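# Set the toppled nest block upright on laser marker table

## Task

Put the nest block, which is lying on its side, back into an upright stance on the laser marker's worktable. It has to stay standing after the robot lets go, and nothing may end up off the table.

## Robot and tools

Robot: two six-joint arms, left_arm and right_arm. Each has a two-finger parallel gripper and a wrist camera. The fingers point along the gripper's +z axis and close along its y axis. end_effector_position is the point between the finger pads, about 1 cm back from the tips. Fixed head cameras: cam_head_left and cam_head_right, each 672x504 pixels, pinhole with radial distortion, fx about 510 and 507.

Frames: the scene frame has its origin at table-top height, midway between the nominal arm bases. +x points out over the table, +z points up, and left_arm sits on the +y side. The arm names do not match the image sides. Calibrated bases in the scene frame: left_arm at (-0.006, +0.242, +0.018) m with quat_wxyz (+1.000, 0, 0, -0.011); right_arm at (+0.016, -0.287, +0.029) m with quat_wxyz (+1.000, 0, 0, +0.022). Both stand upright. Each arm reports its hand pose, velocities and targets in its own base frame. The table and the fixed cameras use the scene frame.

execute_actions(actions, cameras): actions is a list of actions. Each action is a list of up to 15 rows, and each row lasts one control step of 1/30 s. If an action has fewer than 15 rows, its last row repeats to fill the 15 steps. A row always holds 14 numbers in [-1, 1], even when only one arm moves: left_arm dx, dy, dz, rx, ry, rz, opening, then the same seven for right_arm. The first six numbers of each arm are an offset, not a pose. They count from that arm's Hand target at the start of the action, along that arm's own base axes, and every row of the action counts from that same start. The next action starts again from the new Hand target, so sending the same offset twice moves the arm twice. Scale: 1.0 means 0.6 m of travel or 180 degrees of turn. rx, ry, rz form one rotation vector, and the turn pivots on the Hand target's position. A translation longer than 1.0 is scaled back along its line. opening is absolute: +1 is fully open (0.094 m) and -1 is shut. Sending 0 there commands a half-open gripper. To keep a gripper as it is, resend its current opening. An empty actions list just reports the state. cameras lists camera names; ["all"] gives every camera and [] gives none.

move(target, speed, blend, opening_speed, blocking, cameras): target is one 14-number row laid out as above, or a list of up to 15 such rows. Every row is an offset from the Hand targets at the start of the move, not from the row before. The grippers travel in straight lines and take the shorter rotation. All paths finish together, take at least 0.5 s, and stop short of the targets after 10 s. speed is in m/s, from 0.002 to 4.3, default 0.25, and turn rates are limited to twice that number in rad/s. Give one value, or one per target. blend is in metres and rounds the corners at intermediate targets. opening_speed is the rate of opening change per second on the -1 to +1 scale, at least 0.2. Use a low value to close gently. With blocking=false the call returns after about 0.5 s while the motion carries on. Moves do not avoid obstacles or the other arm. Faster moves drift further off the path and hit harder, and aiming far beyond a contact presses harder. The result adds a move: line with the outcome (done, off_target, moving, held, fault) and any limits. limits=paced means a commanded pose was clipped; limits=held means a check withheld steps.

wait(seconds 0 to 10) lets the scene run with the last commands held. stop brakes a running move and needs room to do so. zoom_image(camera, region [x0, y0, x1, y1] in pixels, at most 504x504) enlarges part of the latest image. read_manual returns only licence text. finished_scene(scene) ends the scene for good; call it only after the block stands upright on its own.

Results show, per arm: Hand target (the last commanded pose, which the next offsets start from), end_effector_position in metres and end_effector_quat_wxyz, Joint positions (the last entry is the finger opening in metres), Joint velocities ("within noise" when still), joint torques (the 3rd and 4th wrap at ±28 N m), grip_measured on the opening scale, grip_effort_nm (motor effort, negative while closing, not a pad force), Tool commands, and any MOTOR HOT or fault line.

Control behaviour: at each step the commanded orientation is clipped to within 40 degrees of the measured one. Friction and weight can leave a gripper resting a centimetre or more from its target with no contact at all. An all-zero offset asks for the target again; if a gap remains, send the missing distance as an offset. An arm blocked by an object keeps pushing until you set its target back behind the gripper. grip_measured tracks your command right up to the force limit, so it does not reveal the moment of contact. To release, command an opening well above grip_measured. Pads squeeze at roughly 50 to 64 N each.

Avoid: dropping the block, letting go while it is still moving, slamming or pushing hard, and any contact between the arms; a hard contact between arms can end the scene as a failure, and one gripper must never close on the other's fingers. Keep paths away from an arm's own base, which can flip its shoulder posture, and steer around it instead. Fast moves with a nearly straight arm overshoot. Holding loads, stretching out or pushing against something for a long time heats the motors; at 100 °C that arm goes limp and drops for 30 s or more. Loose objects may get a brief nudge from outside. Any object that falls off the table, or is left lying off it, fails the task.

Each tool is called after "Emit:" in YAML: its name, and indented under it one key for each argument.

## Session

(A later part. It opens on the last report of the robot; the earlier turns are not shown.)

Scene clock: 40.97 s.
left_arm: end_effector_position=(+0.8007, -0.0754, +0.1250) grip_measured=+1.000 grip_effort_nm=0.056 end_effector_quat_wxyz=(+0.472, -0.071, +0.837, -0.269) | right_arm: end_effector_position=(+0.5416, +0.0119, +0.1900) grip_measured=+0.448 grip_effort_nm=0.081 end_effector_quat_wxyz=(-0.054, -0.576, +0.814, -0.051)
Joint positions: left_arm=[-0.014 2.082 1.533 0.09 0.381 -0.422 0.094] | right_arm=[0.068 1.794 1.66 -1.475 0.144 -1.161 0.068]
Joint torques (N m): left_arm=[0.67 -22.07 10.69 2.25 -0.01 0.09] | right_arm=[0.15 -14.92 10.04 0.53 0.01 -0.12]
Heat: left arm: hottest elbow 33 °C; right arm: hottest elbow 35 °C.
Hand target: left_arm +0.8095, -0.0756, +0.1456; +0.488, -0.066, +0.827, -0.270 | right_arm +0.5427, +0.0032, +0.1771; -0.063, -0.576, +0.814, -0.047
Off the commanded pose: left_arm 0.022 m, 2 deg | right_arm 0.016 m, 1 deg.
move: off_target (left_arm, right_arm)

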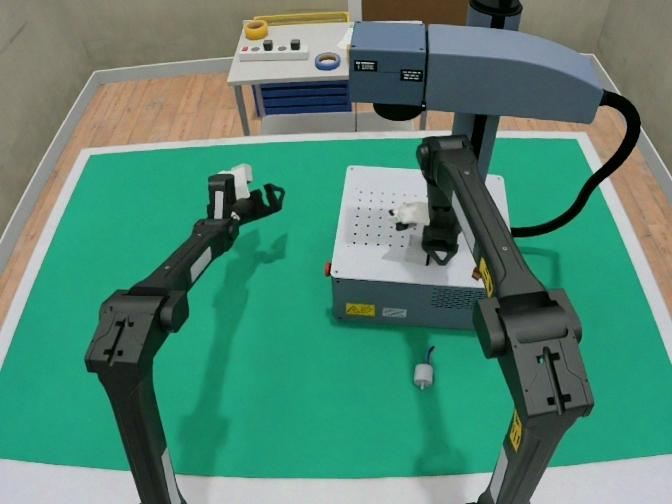

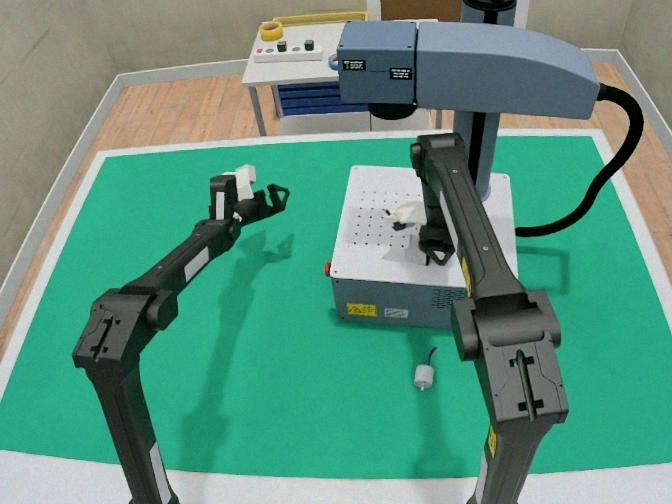

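Emit:
move:
  target: [0,0,0,0,0,0,1,0.012,0.091,-0.012,0,0,0,0.45]
  speed: 0.1
  cameras: ["all"]

Emit:
zoom_image:
  camera: "cam_head_left"
  region: [340, 120, 500, 290]

Scene clock: 42.90 s.
left_arm: end_effector_position=(+0.8007, -0.0754, +0.1250) grip_measured=+1.000 grip_effort_nm=0.051 end_effector_quat_wxyz=(+0.472, -0.071, +0.837, -0.269) | right_arm: end_effector_position=(+0.5410, +0.0539, +0.1706) grip_measured=+0.448 grip_effort_nm=0.076 end_effector_quat_wxyz=(-0.066, -0.580, +0.811, -0.047)
Joint positions: left_arm=[-0.014 2.082 1.533 0.09 0.381 -0.422 0.094] | right_arm=[0.145 1.831 1.66 -1.475 0.143 -1.091 0.068]
Joint torques (N m): left_arm=[0.56 -22.07 10.73 2.26 -0.01 0.08] | right_arm=[1.38 -14.62 13.22 -0.21 -0.2 0.01]
Heat: left arm: hottest elbow 33 °C; right arm: hottest elbow 35 °C.
Hand target: left_arm +0.8095, -0.0756, +0.1456; +0.488, -0.066, +0.827, -0.270 | right_arm +0.5498, +0.0580, +0.1697; -0.063, -0.576, +0.814, -0.047
Off the commanded pose: left_arm 0.022 m, 2 deg | right_arm 0.010 m, 1 deg.
move: off_target (left_arm)

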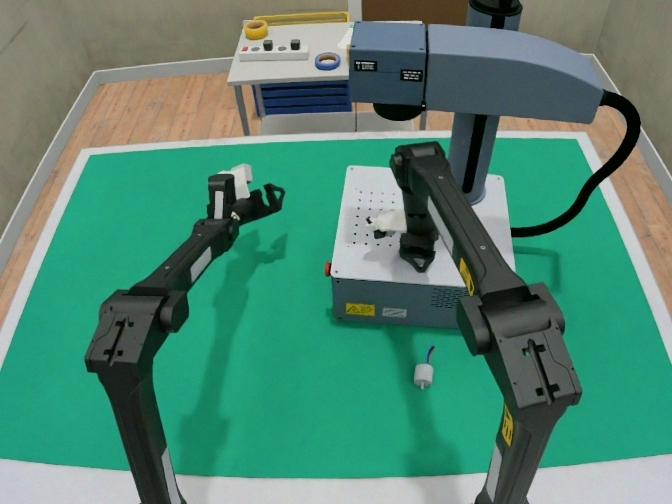

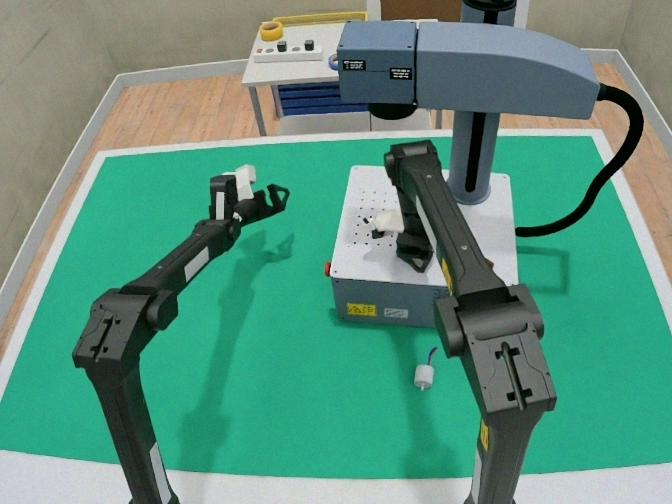

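Scaled by 2.965 from the camera's 672x504 image, which has a finer 960x720 frame.

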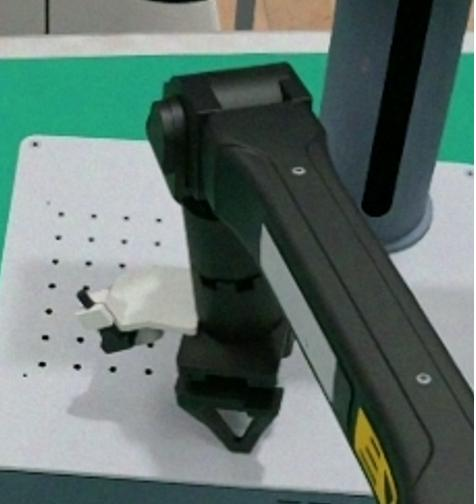

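Emit:
move:
  target: [0,0,0,0,0,0,1,0.017,0.025,0.012,0,0,0,0.45]
  speed: 0.1
  cameras: ["all"]

Emit:
zoom_image:
  camera: "cam_head_right"
  region: [340, 140, 500, 290]

Scene clock: 44.43 s.
left_arm: end_effector_position=(+0.8007, -0.0754, +0.1250) grip_measured=+1.000 grip_effort_nm=0.061 end_effector_quat_wxyz=(+0.472, -0.071, +0.837, -0.269) | right_arm: end_effector_position=(+0.5453, +0.0624, +0.1708) grip_measured=+0.448 grip_effort_nm=0.081 end_effector_quat_wxyz=(-0.073, -0.576, +0.813, -0.044)
Joint positions: left_arm=[-0.014 2.082 1.533 0.09 0.381 -0.422 0.094] | right_arm=[0.159 1.858 1.698 -1.505 0.143 -1.068 0.068]
Joint torques (N m): left_arm=[0.56 -22.12 10.69 2.25 -0.02 0.07] | right_arm=[2.55 -15.33 15.13 -0.08 -0.24 0.11]
Heat: left arm: hottest elbow 34 °C; right arm: hottest elbow 36 °C.
Hand target: left_arm +0.8095, -0.0756, +0.1456; +0.488, -0.066, +0.827, -0.270 | right_arm +0.5600, +0.0728, +0.1770; -0.063, -0.576, +0.814, -0.047
Off the commanded pose: left_arm 0.022 m, 2 deg | right_arm 0.019 m, 1 deg.
move: off_target (left_arm, right_arm)

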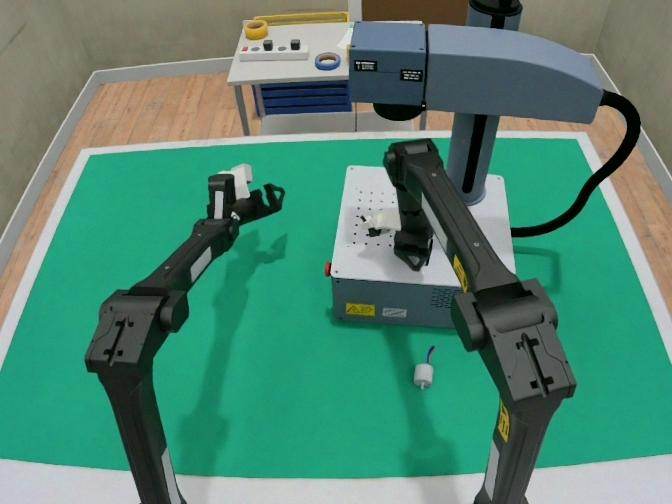

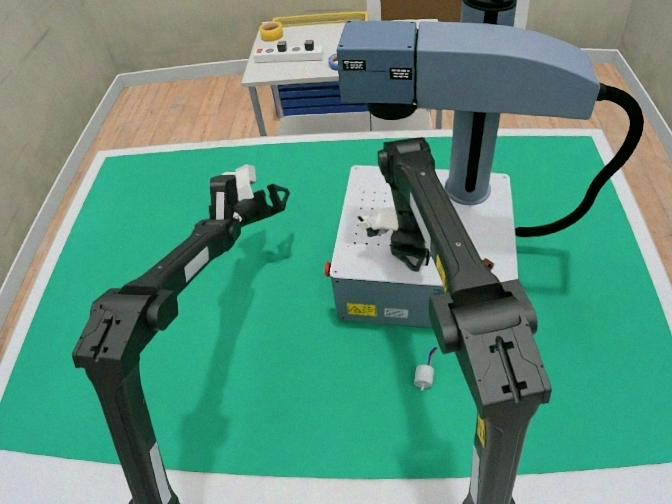

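Scaled by 3.150 from the camera's 672x504 image, which has a finer 960x720 frame.

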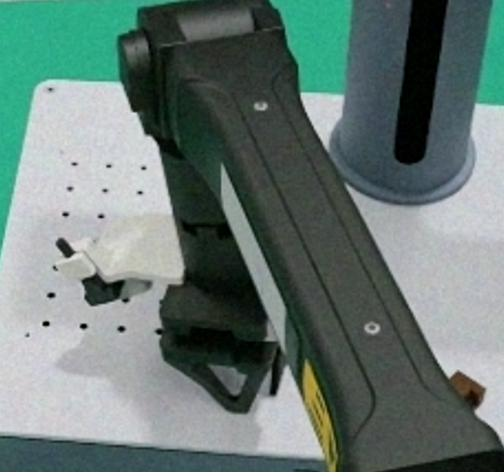

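Emit:
move:
  target: [0,0,0,0,0,0,1,0.004,0.012,0.012,0,0,0,0.45]
  speed: 0.1

Emit:
move:
  target: [0,0,0,0,0,0,1,0,0,0,0,0,0,-0.5]
  opening_speed: 0.7
  cameras: ["all"]

Emit:
zoom_image:
  camera: "cam_head_right"
  region: [340, 140, 500, 290]

Scene clock: 46.13 s.
left_arm: end_effector_position=(+0.8007, -0.0754, +0.1250) grip_measured=+1.000 grip_effort_nm=0.056 end_effector_quat_wxyz=(+0.472, -0.071, +0.837, -0.269) | right_arm: end_effector_position=(+0.5486, +0.0686, +0.1780) grip_measured=+0.448 grip_effort_nm=0.076 end_effector_quat_wxyz=(-0.073, -0.576, +0.813, -0.044)
Joint positions: left_arm=[-0.014 2.082 1.533 0.09 0.381 -0.422 0.094] | right_arm=[0.169 1.866 1.73 -1.53 0.142 -1.056 0.068]
Joint torques (N m): left_arm=[0.62 -22.18 10.71 2.28 -0.01 0.08] | right_arm=[2.55 -15.97 15.45 -0.38 -0.28 0.09]
Heat: left arm: hottest elbow 34 °C; right arm: hottest elbow 36 °C.
Hand target: left_arm +0.8095, -0.0756, +0.1456; +0.488, -0.066, +0.827, -0.270 | right_arm +0.5625, +0.0800, +0.1843; -0.063, -0.576, +0.814, -0.047
Off the commanded pose: left_arm 0.022 m, 2 deg | right_arm 0.019 m, 1 deg.
move: off_target (left_arm, right_arm)

Scene clock: 47.70 s.
left_arm: end_effector_position=(+0.8007, -0.0754, +0.1250) grip_measured=+1.000 grip_effort_nm=0.056 end_effector_quat_wxyz=(+0.472, -0.071, +0.837, -0.269) | right_arm: end_effector_position=(+0.5486, +0.0686, +0.1778) grip_measured=-0.155 grip_effort_nm=-1.053 end_effector_quat_wxyz=(-0.073, -0.575, +0.814, -0.044)
Joint positions: left_arm=[-0.014 2.082 1.533 0.09 0.381 -0.422 0.094] | right_arm=[0.169 1.867 1.73 -1.53 0.142 -1.055 0.04]
Joint torques (N m): left_arm=[0.62 -22.01 10.7 2.26 -0.01 0.08] | right_arm=[3.02 -15.15 15.54 -0.27 -0.3 0.15]
Heat: left arm: hottest elbow 34 °C; right arm: hottest elbow 37 °C.
Hand target: left_arm +0.8095, -0.0756, +0.1456; +0.488, -0.066, +0.827, -0.270 | right_arm +0.5624, +0.0800, +0.1841; -0.063, -0.576, +0.814, -0.047
Off the commanded pose: left_arm 0.022 m, 2 deg | right_arm 0.019 m, 1 deg.
move: off_target (left_arm, right_arm)

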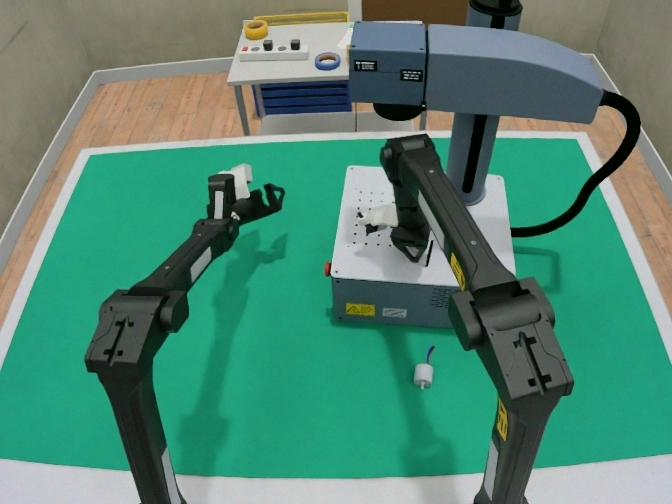

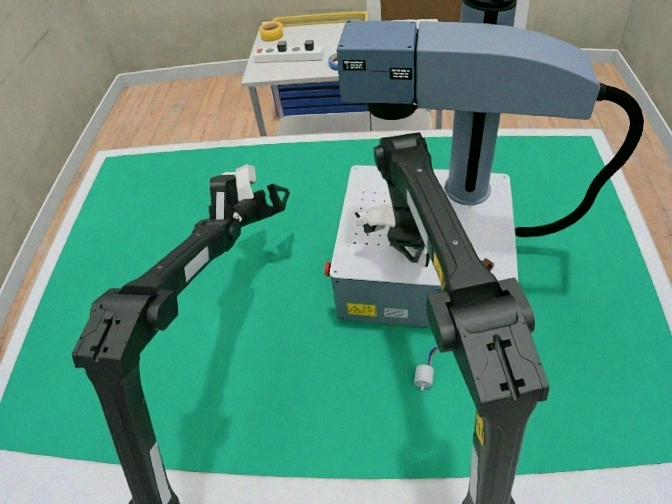

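Scaled by 3.150 from the camera's 672x504 image, which has a finer 960x720 frame.

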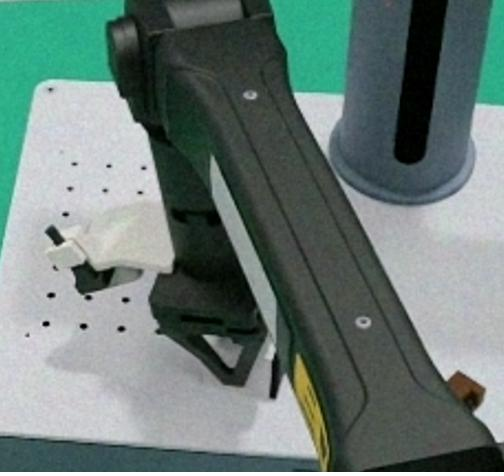

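Emit:
move:
  target:
    - [0,0,0,0,0,0,1,0,0,0.03,0,0,0,-0.5]
    - [0,0,0,0,0,0,1,-0.2,-0.05,0.09,0,0,0,-0.5]
    - [0,0,0,0,0,0,1,-0.2,-0.05,0.17,0.365,-0.36,-0.217,-0.5]
  speed: 0.22
  blend: 0.015
  cameras: ["all"]

Emit:
zoom_image:
  camera: "cam_head_right"
  region: [340, 140, 500, 290]

Scene clock: 55.73 s.
left_arm: end_effector_position=(+0.8007, -0.0754, +0.1250) grip_measured=+1.000 grip_effort_nm=0.056 end_effector_quat_wxyz=(+0.472, -0.071, +0.837, -0.269) | right_arm: end_effector_position=(+0.4428, +0.0444, +0.2781) grip_measured=-0.156 grip_effort_nm=-1.053 end_effector_quat_wxyz=(+0.628, -0.133, +0.759, +0.108)
Joint positions: left_arm=[-0.014 2.082 1.533 0.09 0.381 -0.422 0.094] | right_arm=[-0.042 0.967 0.547 0.216 -0.379 -0.08 0.04]
Joint torques (N m): left_arm=[0.73 -22.18 10.7 2.25 -0.01 0.08] | right_arm=[2.37 -3.96 11.75 3.29 -0.06 0.11]
Heat: left arm: hottest elbow 35 °C; right arm: hottest elbow 38 °C.
Hand target: left_arm +0.8095, -0.0756, +0.1456; +0.488, -0.066, +0.827, -0.270 | right_arm +0.4424, +0.0500, +0.2861; +0.639, -0.134, +0.749, +0.112
Off the commanded pose: left_arm 0.022 m, 2 deg | right_arm 0.010 m, 2 deg.
move: off_target (left_arm); blend cut to 0.009 m at target 1

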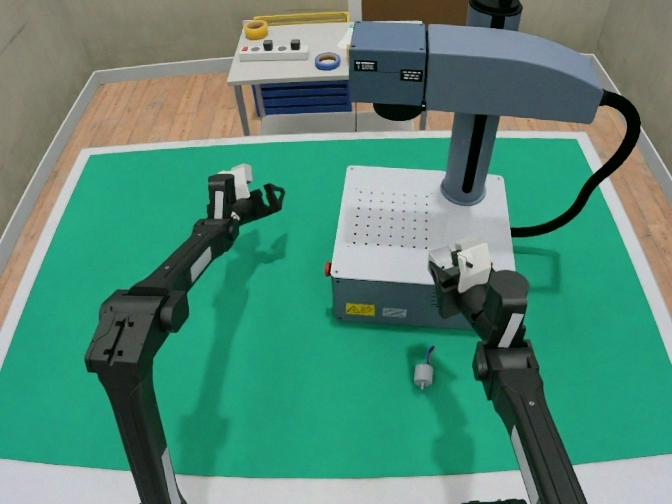

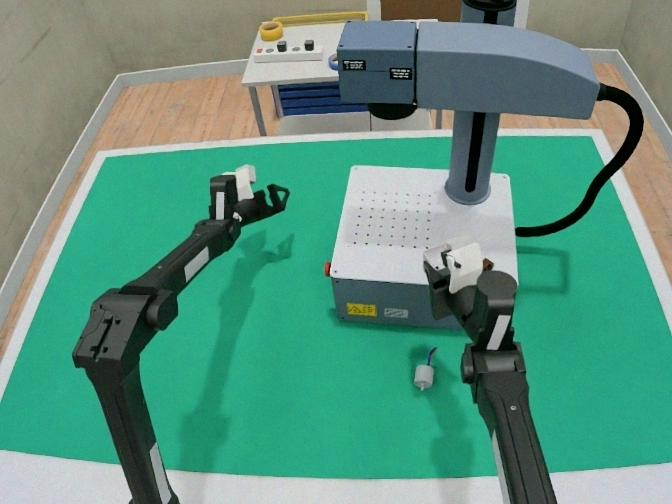

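Scaled by 3.150 from the camera's 672x504 image, which has a finer 960x720 frame.

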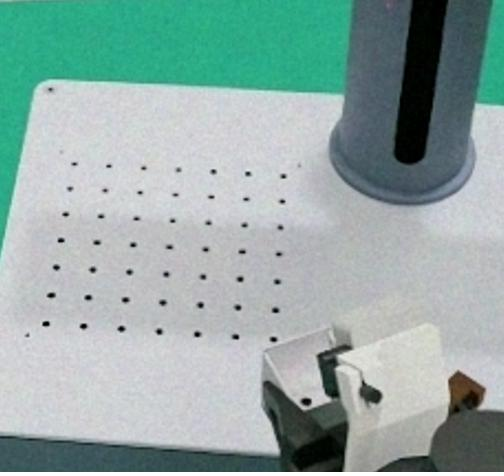

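Emit:
move:
  target:
    - [0,0,0,0,0,0,1,0.15,0.017,-0.02,0,0,0,-0.5]
    - [0,0,0,0,0,0,1,0.15,0.017,-0.105,0,0,0,-0.5]
  speed: [0.2,0.12]
  cameras: ["all"]

Emit:
zoom_image:
  camera: "cam_head_right"
  region: [340, 140, 500, 290]

Scene clock: 57.93 s.
left_arm: end_effector_position=(+0.8007, -0.0754, +0.1250) grip_measured=+1.000 grip_effort_nm=0.051 end_effector_quat_wxyz=(+0.472, -0.071, +0.837, -0.269) | right_arm: end_effector_position=(+0.5247, +0.0527, +0.2080) grip_measured=-0.156 grip_effort_nm=-1.053 end_effector_quat_wxyz=(+0.624, -0.132, +0.763, +0.108)
Joint positions: left_arm=[-0.014 2.082 1.533 0.09 0.381 -0.422 0.094] | right_arm=[-0.01 1.366 0.627 0.525 -0.345 -0.073 0.04]
Joint torques (N m): left_arm=[0.67 -22.07 10.67 2.25 -0.01 0.08] | right_arm=[2.49 -8.82 11.85 3.26 -0.09 0.06]
Heat: left arm: hottest elbow 35 °C; right arm: hottest elbow 38 °C.
Hand target: left_arm +0.8095, -0.0756, +0.1456; +0.488, -0.066, +0.827, -0.270 | right_arm +0.5324, +0.0603, +0.2231; +0.639, -0.134, +0.749, +0.113
Off the commanded pose: left_arm 0.022 m, 2 deg | right_arm 0.019 m, 2 deg.
move: off_target (left_arm, right_arm)

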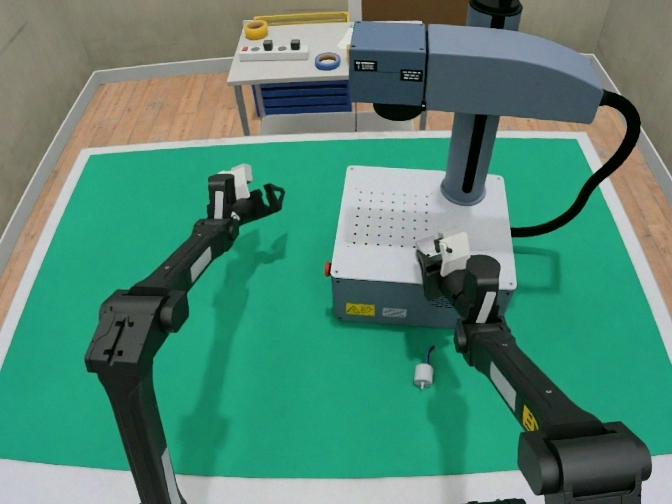

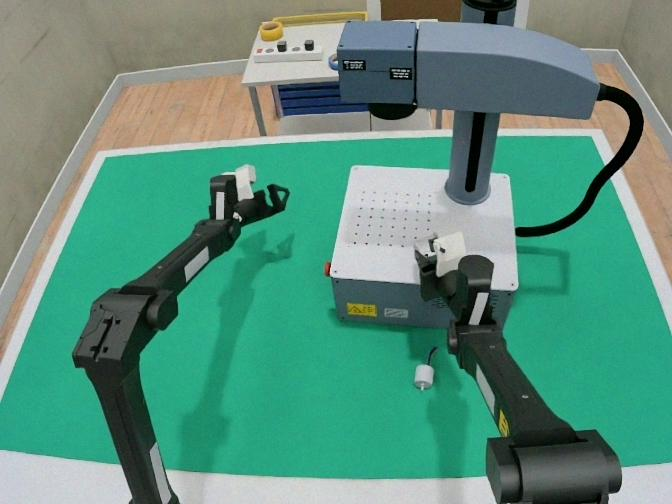

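Scaled by 3.150 from the camera's 672x504 image, which has a finer 960x720 frame.

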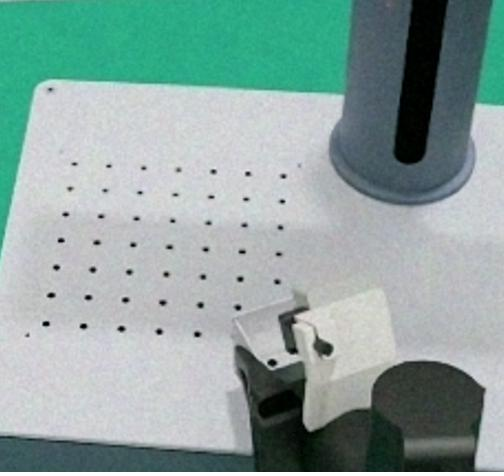

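Emit:
move:
  target: [0,0,0,0,0,0,1,0.01,0.005,-0.022,0,0,0,-0.5]
  speed: 0.04

Emit:
move:
  target: [0,0,0,0,0,0,1,0,0,-0.009,0,0,0,-0.5]
  speed: 0.03
  cameras: ["all"]

Emit:
zoom_image:
  camera: "cam_head_right"
  region: [390, 210, 490, 310]

Scene clock: 59.37 s.
left_arm: end_effector_position=(+0.8007, -0.0754, +0.1250) grip_measured=+1.000 grip_effort_nm=0.056 end_effector_quat_wxyz=(+0.472, -0.071, +0.837, -0.269) | right_arm: end_effector_position=(+0.5303, +0.0556, +0.1959) grip_measured=-0.156 grip_effort_nm=-1.053 end_effector_quat_wxyz=(+0.624, -0.132, +0.762, +0.108)
Joint positions: left_arm=[-0.014 2.082 1.533 0.09 0.381 -0.422 0.094] | right_arm=[-0.002 1.411 0.627 0.573 -0.337 -0.071 0.04]
Joint torques (N m): left_arm=[0.62 -22.12 10.69 2.25 -0.01 0.07] | right_arm=[2.2 -8.41 11.32 3.25 -0.04 0.01]
Heat: left arm: hottest elbow 35 °C; right arm: hottest elbow 38 °C.
Hand target: left_arm +0.8095, -0.0756, +0.1456; +0.488, -0.066, +0.827, -0.270 | right_arm +0.5384, +0.0633, +0.2099; +0.639, -0.134, +0.749, +0.113
Off the commanded pose: left_arm 0.022 m, 2 deg | right_arm 0.018 m, 2 deg.
move: off_target (left_arm, right_arm)

Scene clock: 60.23 s.
left_arm: end_effector_position=(+0.8007, -0.0754, +0.1250) grip_measured=+1.000 grip_effort_nm=0.056 end_effector_quat_wxyz=(+0.472, -0.071, +0.837, -0.269) | right_arm: end_effector_position=(+0.5320, +0.0555, +0.1939) grip_measured=-0.156 grip_effort_nm=-1.048 end_effector_quat_wxyz=(+0.627, -0.132, +0.760, +0.107)
Joint positions: left_arm=[-0.014 2.082 1.533 0.09 0.381 -0.422 0.094] | right_arm=[-0.002 1.424 0.627 0.592 -0.337 -0.071 0.04]
Joint torques (N m): left_arm=[0.73 -22.12 10.71 2.25 -0.01 0.07] | right_arm=[2.84 -8.47 11 3.08 -0.1 0.1]
Heat: left arm: hottest elbow 36 °C; right arm: hottest elbow 39 °C.
Hand target: left_arm +0.8095, -0.0756, +0.1456; +0.488, -0.066, +0.827, -0.270 | right_arm +0.5384, +0.0632, +0.2046; +0.639, -0.134, +0.749, +0.112
Off the commanded pose: left_arm 0.022 m, 2 deg | right_arm 0.015 m, 2 deg.
move: off_target (left_arm, right_arm)

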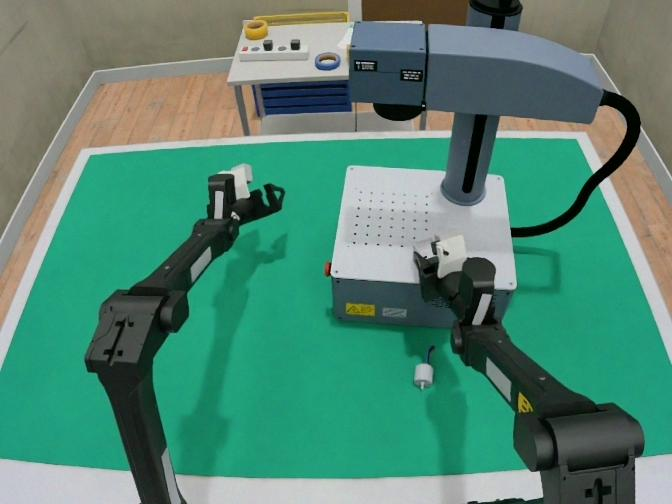

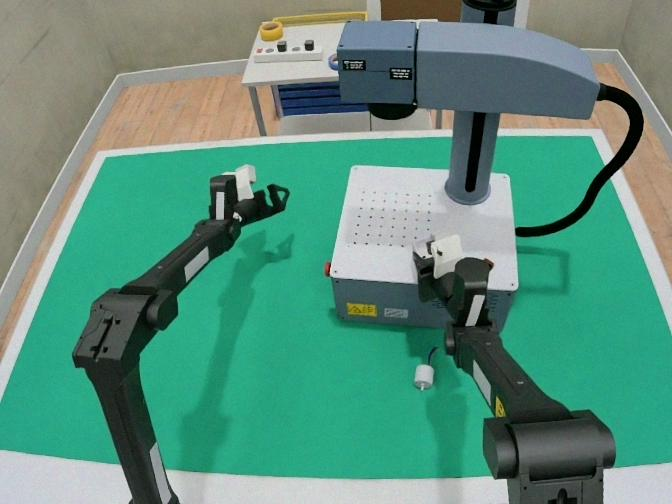

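Scaled by 5.040 from the camera's 672x504 image, which has a finer 960x720 frame.

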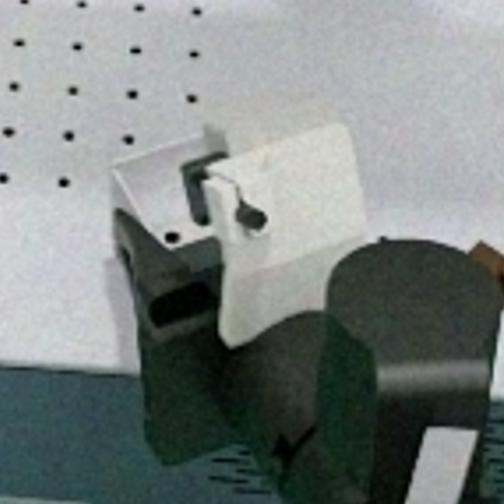

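Emit:
move:
  target: [0,0,0,0,0,0,1,-0.002,0,-0.012,0,0,0,-0.5]
  speed: 0.03

Emit:
move:
  target: [0,0,0,0,0,0,1,0,0,-0.008,0,0,0,-0.5]
  speed: 0.03

Scene clock: 61.63 s.
left_arm: end_effector_position=(+0.8007, -0.0754, +0.1250) grip_measured=+1.000 grip_effort_nm=0.051 end_effector_quat_wxyz=(+0.472, -0.071, +0.837, -0.269) | right_arm: end_effector_position=(+0.5342, +0.0555, +0.1919) grip_measured=-0.156 grip_effort_nm=-1.053 end_effector_quat_wxyz=(+0.631, -0.133, +0.757, +0.107)
Joint positions: left_arm=[-0.014 2.082 1.533 0.09 0.381 -0.422 0.094] | right_arm=[-0.002 1.439 0.627 0.618 -0.337 -0.071 0.04]
Joint torques (N m): left_arm=[0.62 -22.12 10.7 2.25 -0.01 0.08] | right_arm=[2.26 -8.59 9.95 3.32 -0.06 0.11]
Heat: left arm: hottest elbow 36 °C; right arm: hottest elbow 39 °C.
Hand target: left_arm +0.8095, -0.0756, +0.1456; +0.488, -0.066, +0.827, -0.270 | right_arm +0.5372, +0.0631, +0.1974; +0.639, -0.134, +0.749, +0.112
Off the commanded pose: left_arm 0.022 m, 2 deg | right_arm 0.010 m, 1 deg.
move: off_target (left_arm)

Scene clock: 62.47 s.
left_arm: end_effector_position=(+0.8007, -0.0754, +0.1250) grip_measured=+1.000 grip_effort_nm=0.051 end_effector_quat_wxyz=(+0.472, -0.071, +0.837, -0.269) | right_arm: end_effector_position=(+0.5358, +0.0557, +0.1893) grip_measured=-0.156 grip_effort_nm=-1.048 end_effector_quat_wxyz=(+0.632, -0.133, +0.756, +0.106)
Joint positions: left_arm=[-0.014 2.082 1.533 0.09 0.381 -0.422 0.094] | right_arm=[-0.001 1.452 0.627 0.635 -0.337 -0.071 0.04]
Joint torques (N m): left_arm=[0.67 -22.07 10.67 2.26 0 0.08] | right_arm=[2.55 -9.23 9.42 3.23 -0.03 0.03]
Heat: left arm: hottest elbow 36 °C; right arm: hottest elbow 38 °C.
Hand target: left_arm +0.8095, -0.0756, +0.1456; +0.488, -0.066, +0.827, -0.270 | right_arm +0.5372, +0.0633, +0.1925; +0.639, -0.134, +0.749, +0.113
Off the commanded pose: left_arm 0.022 m, 2 deg | right_arm 0.008 m, 1 deg.
move: off_target (left_arm)

Emit:
move:
  target: [0,0,0,0,0,0,1,-0.003,0,-0.009,0,0,0,-0.5]
  speed: 0.03

Emit:
move:
  target: [0,0,0,0,0,0,1,-0.002,0,-0.007,0,0,0,-0.5]
  speed: 0.03
  cameras: ["all"]

Emit:
zoom_image:
  camera: "cam_head_left"
  region: [390, 210, 490, 310]

Scene clock: 63.80 s.
left_arm: end_effector_position=(+0.8007, -0.0754, +0.1250) grip_measured=+1.000 grip_effort_nm=0.051 end_effector_quat_wxyz=(+0.472, -0.071, +0.837, -0.269) | right_arm: end_effector_position=(+0.5358, +0.0557, +0.1878) grip_measured=-0.156 grip_effort_nm=-1.057 end_effector_quat_wxyz=(+0.635, -0.134, +0.753, +0.106)
Joint positions: left_arm=[-0.014 2.082 1.533 0.09 0.381 -0.422 0.094] | right_arm=[-0.001 1.461 0.623 0.656 -0.337 -0.071 0.04]
Joint torques (N m): left_arm=[0.67 -22.01 10.7 2.25 -0.02 0.08] | right_arm=[1.49 -9.29 8.81 3.12 -0.07 0.11]
Heat: left arm: hottest elbow 36 °C; right arm: hottest elbow 38 °C.
Hand target: left_arm +0.8095, -0.0756, +0.1456; +0.488, -0.066, +0.827, -0.270 | right_arm +0.5354, +0.0633, +0.1872; +0.639, -0.134, +0.749, +0.112
Off the commanded pose: left_arm 0.022 m, 2 deg | right_arm 0.008 m, 1 deg.
move: off_target (left_arm)

Scene clock: 64.63 s.
left_arm: end_effector_position=(+0.8007, -0.0754, +0.1250) grip_measured=+1.000 grip_effort_nm=0.056 end_effector_quat_wxyz=(+0.472, -0.071, +0.837, -0.269) | right_arm: end_effector_position=(+0.5353, +0.0557, +0.1875) grip_measured=-0.156 grip_effort_nm=-1.057 end_effector_quat_wxyz=(+0.639, -0.134, +0.750, +0.105)
Joint positions: left_arm=[-0.014 2.082 1.533 0.09 0.381 -0.422 0.094] | right_arm=[-0.001 1.465 0.618 0.676 -0.337 -0.07 0.04]
Joint torques (N m): left_arm=[0.62 -22.24 10.66 2.22 -0.01 0.08] | right_arm=[3.25 -8.76 8.43 3 -0.08 0.04]
Heat: left arm: hottest elbow 36 °C; right arm: hottest elbow 38 °C.
Hand target: left_arm +0.8095, -0.0756, +0.1456; +0.488, -0.066, +0.827, -0.270 | right_arm +0.5343, +0.0633, +0.1831; +0.639, -0.134, +0.749, +0.113
Off the commanded pose: left_arm 0.022 m, 2 deg | right_arm 0.009 m, 1 deg.
move: off_target (left_arm)

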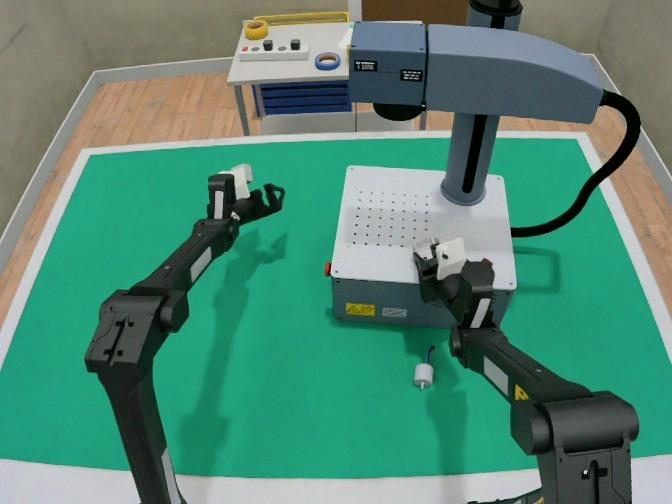

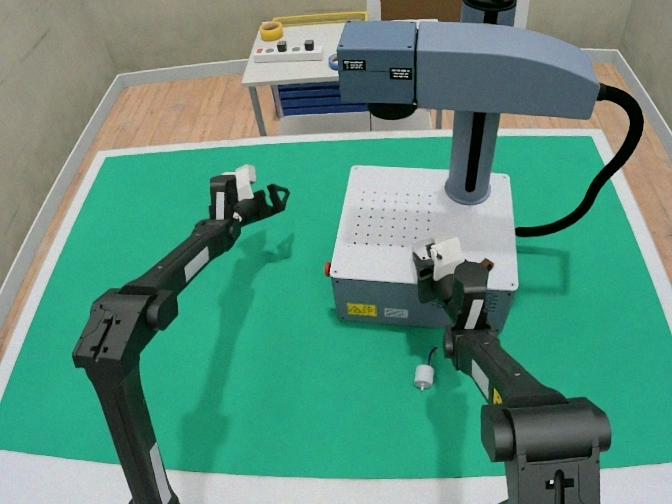

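Scaled by 5.040 from the camera's 672x504 image, which has a finer 960x720 frame.

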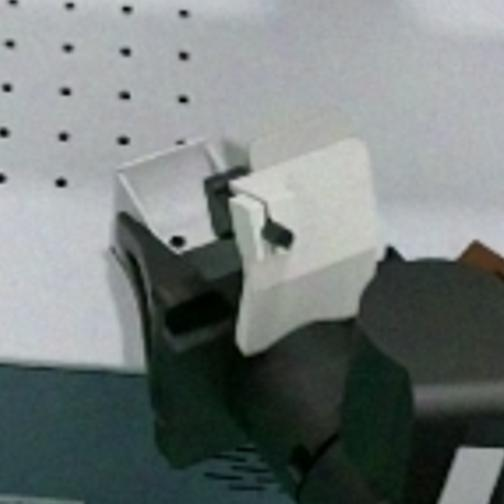

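Emit:
move:
  target: [0,0,0,0,0,0,1,0,-0.005,0.005,0,0,0,-0.5]
  speed: 0.03

Emit:
move:
  target: [0,0,0,0,0,0,1,0,0,0,0,0,0,0.2]
  opening_speed: 0.4
  cameras: ["all"]

Emit:
zoom_image:
  camera: "cam_head_left"
  region: [390, 210, 490, 310]

Scene clock: 65.93 s.
left_arm: end_effector_position=(+0.8007, -0.0754, +0.1250) grip_measured=+1.000 grip_effort_nm=0.056 end_effector_quat_wxyz=(+0.472, -0.071, +0.837, -0.269) | right_arm: end_effector_position=(+0.5352, +0.0557, +0.1872) grip_measured=-0.156 grip_effort_nm=-1.053 end_effector_quat_wxyz=(+0.639, -0.134, +0.750, +0.105)
Joint positions: left_arm=[-0.014 2.082 1.533 0.09 0.381 -0.422 0.094] | right_arm=[-0.001 1.466 0.617 0.677 -0.337 -0.07 0.04]
Joint torques (N m): left_arm=[0.62 -22.3 10.69 2.26 0 0.08] | right_arm=[1.38 -9 8.66 2.56 -0.32 0.1]
Heat: left arm: hottest elbow 36 °C; right arm: hottest elbow 38 °C.
Hand target: left_arm +0.8095, -0.0756, +0.1456; +0.488, -0.066, +0.827, -0.270 | right_arm +0.5342, +0.0603, +0.1858; +0.639, -0.134, +0.749, +0.113
Off the commanded pose: left_arm 0.022 m, 2 deg | right_arm 0.005 m, 1 deg.
move: off_target (left_arm)

Scene clock: 68.00 s.
left_arm: end_effector_position=(+0.8007, -0.0754, +0.1250) grip_measured=+1.000 grip_effort_nm=0.061 end_effector_quat_wxyz=(+0.472, -0.071, +0.837, -0.269) | right_arm: end_effector_position=(+0.5352, +0.0558, +0.1872) grip_measured=+0.197 grip_effort_nm=0.071 end_effector_quat_wxyz=(+0.639, -0.134, +0.750, +0.106)
Joint positions: left_arm=[-0.014 2.082 1.533 0.09 0.381 -0.422 0.094] | right_arm=[-0.001 1.466 0.617 0.677 -0.337 -0.07 0.056]
Joint torques (N m): left_arm=[0.67 -22.12 10.67 2.25 -0.01 0.08] | right_arm=[2.14 -9.23 8.8 2.55 -0.36 0]
Heat: left arm: hottest elbow 36 °C; right arm: hottest elbow 37 °C.
Hand target: left_arm +0.8095, -0.0756, +0.1456; +0.488, -0.066, +0.827, -0.270 | right_arm +0.5342, +0.0603, +0.1858; +0.639, -0.134, +0.749, +0.113
Off the commanded pose: left_arm 0.022 m, 2 deg | right_arm 0.005 m, 1 deg.
move: off_target (left_arm)

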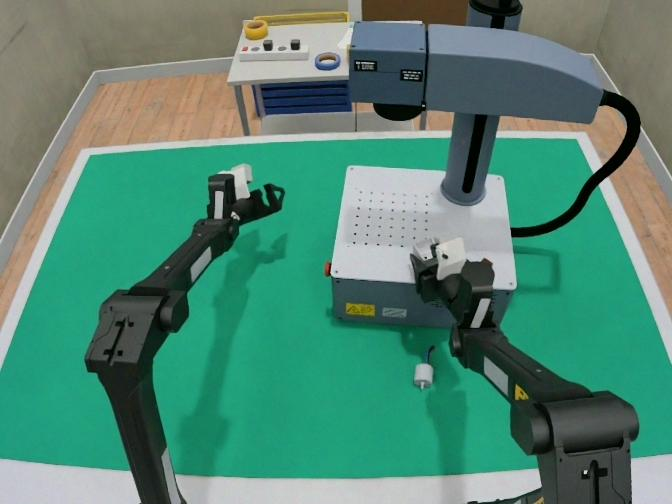

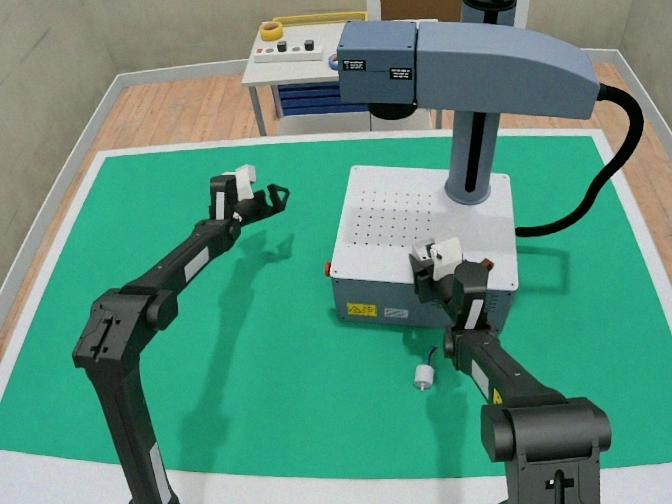

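Scaled by 5.040 from the camera's 672x504 image, which has a finer 960x720 frame.

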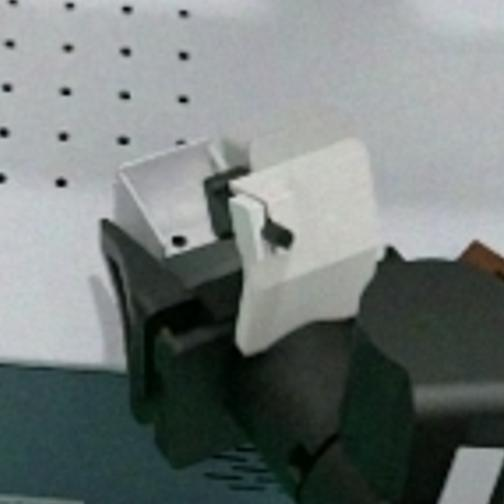

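Emit:
move:
  target: [0,0,0,0,0,0,1,0,0,0.003,0,0,0,0.4]
  opening_speed: 0.6

Emit:
move:
  target: [0,0,0,0,0,0,1,-0.2,-0.071,0.038,0,0,0,0.4]
  speed: 0.1
  cameras: ["all"]

Emit:
zoom_image:
  camera: "cam_head_left"
  region: [390, 210, 490, 310]

Scene clock: 69.37 s.
left_arm: end_effector_position=(+0.8007, -0.0754, +0.1250) grip_measured=+1.000 grip_effort_nm=0.051 end_effector_quat_wxyz=(+0.472, -0.071, +0.837, -0.269) | right_arm: end_effector_position=(+0.5352, +0.0558, +0.1872) grip_measured=+0.397 grip_effort_nm=0.081 end_effector_quat_wxyz=(+0.639, -0.134, +0.750, +0.106)
Joint positions: left_arm=[-0.014 2.082 1.533 0.09 0.381 -0.422 0.094] | right_arm=[-0.001 1.466 0.617 0.677 -0.337 -0.07 0.066]
Joint torques (N m): left_arm=[0.56 -22.12 10.66 2.24 -0.01 0.08] | right_arm=[0.91 -9.76 8.85 2.39 -0.35 0.06]
Heat: left arm: hottest elbow 36 °C; right arm: hottest elbow 37 °C.
Hand target: left_arm +0.8095, -0.0756, +0.1456; +0.488, -0.066, +0.827, -0.270 | right_arm +0.5342, +0.0603, +0.1876; +0.639, -0.134, +0.749, +0.113
Off the commanded pose: left_arm 0.022 m, 2 deg | right_arm 0.005 m, 1 deg.
move: off_target (left_arm)

Scene clock: 71.37 s.
left_arm: end_effector_position=(+0.8007, -0.0754, +0.1250) grip_measured=+1.000 grip_effort_nm=0.056 end_effector_quat_wxyz=(+0.472, -0.071, +0.837, -0.269) | right_arm: end_effector_position=(+0.4180, +0.0227, +0.2156) grip_measured=+0.398 grip_effort_nm=0.071 end_effector_quat_wxyz=(+0.642, -0.135, +0.745, +0.118)
Joint positions: left_arm=[-0.014 2.082 1.533 0.09 0.381 -0.422 0.094] | right_arm=[-0.142 1.045 0.37 0.507 -0.497 -0.077 0.066]
Joint torques (N m): left_arm=[0.56 -22.12 10.67 2.26 -0.02 0.09] | right_arm=[-0.26 -5.48 9.33 1.59 -0.36 -0.17]
Heat: left arm: hottest elbow 37 °C; right arm: hottest elbow 37 °C.
Hand target: left_arm +0.8095, -0.0756, +0.1456; +0.488, -0.066, +0.827, -0.270 | right_arm +0.4143, +0.0176, +0.2105; +0.639, -0.134, +0.749, +0.112
Off the commanded pose: left_arm 0.022 m, 2 deg | right_arm 0.008 m, 1 deg.
move: off_target (left_arm)

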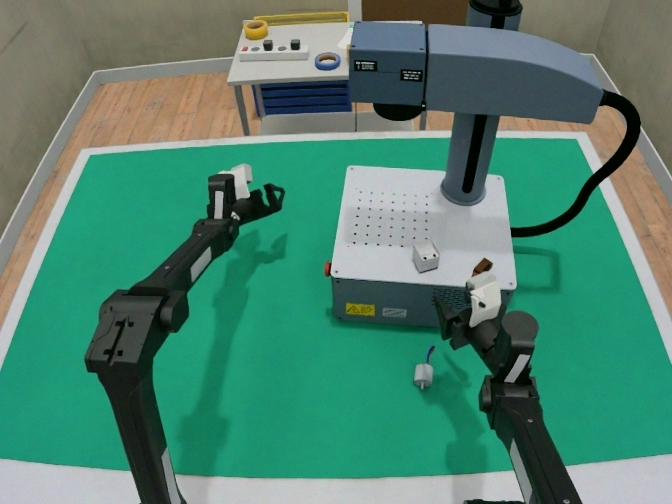

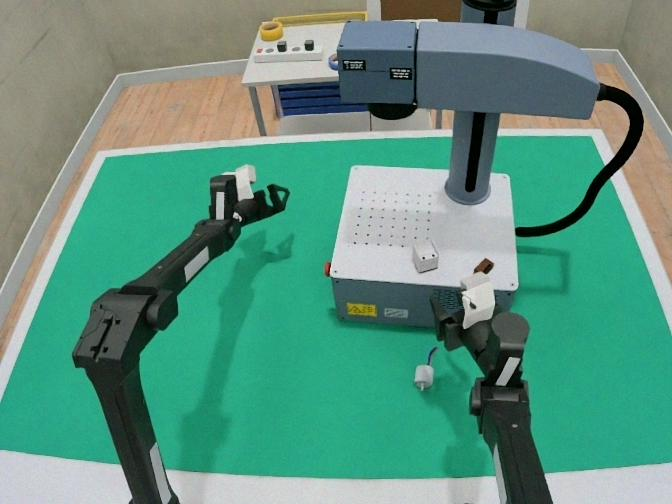

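Scaled by 5.040 from the camera's 672x504 image, which has a finer 960x720 frame.

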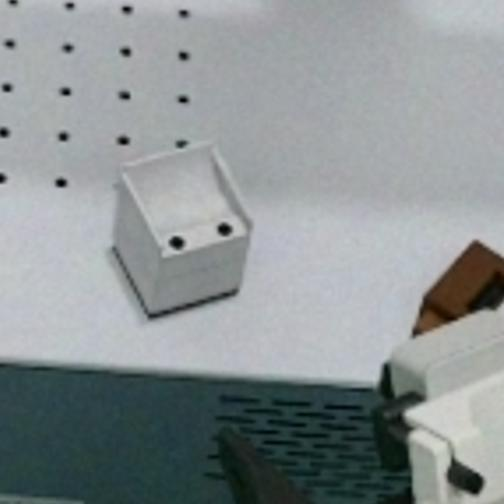

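Standing upright, foot down.

Emit:
finished_scene:
  scene: 3

The scene is finished: the task was done.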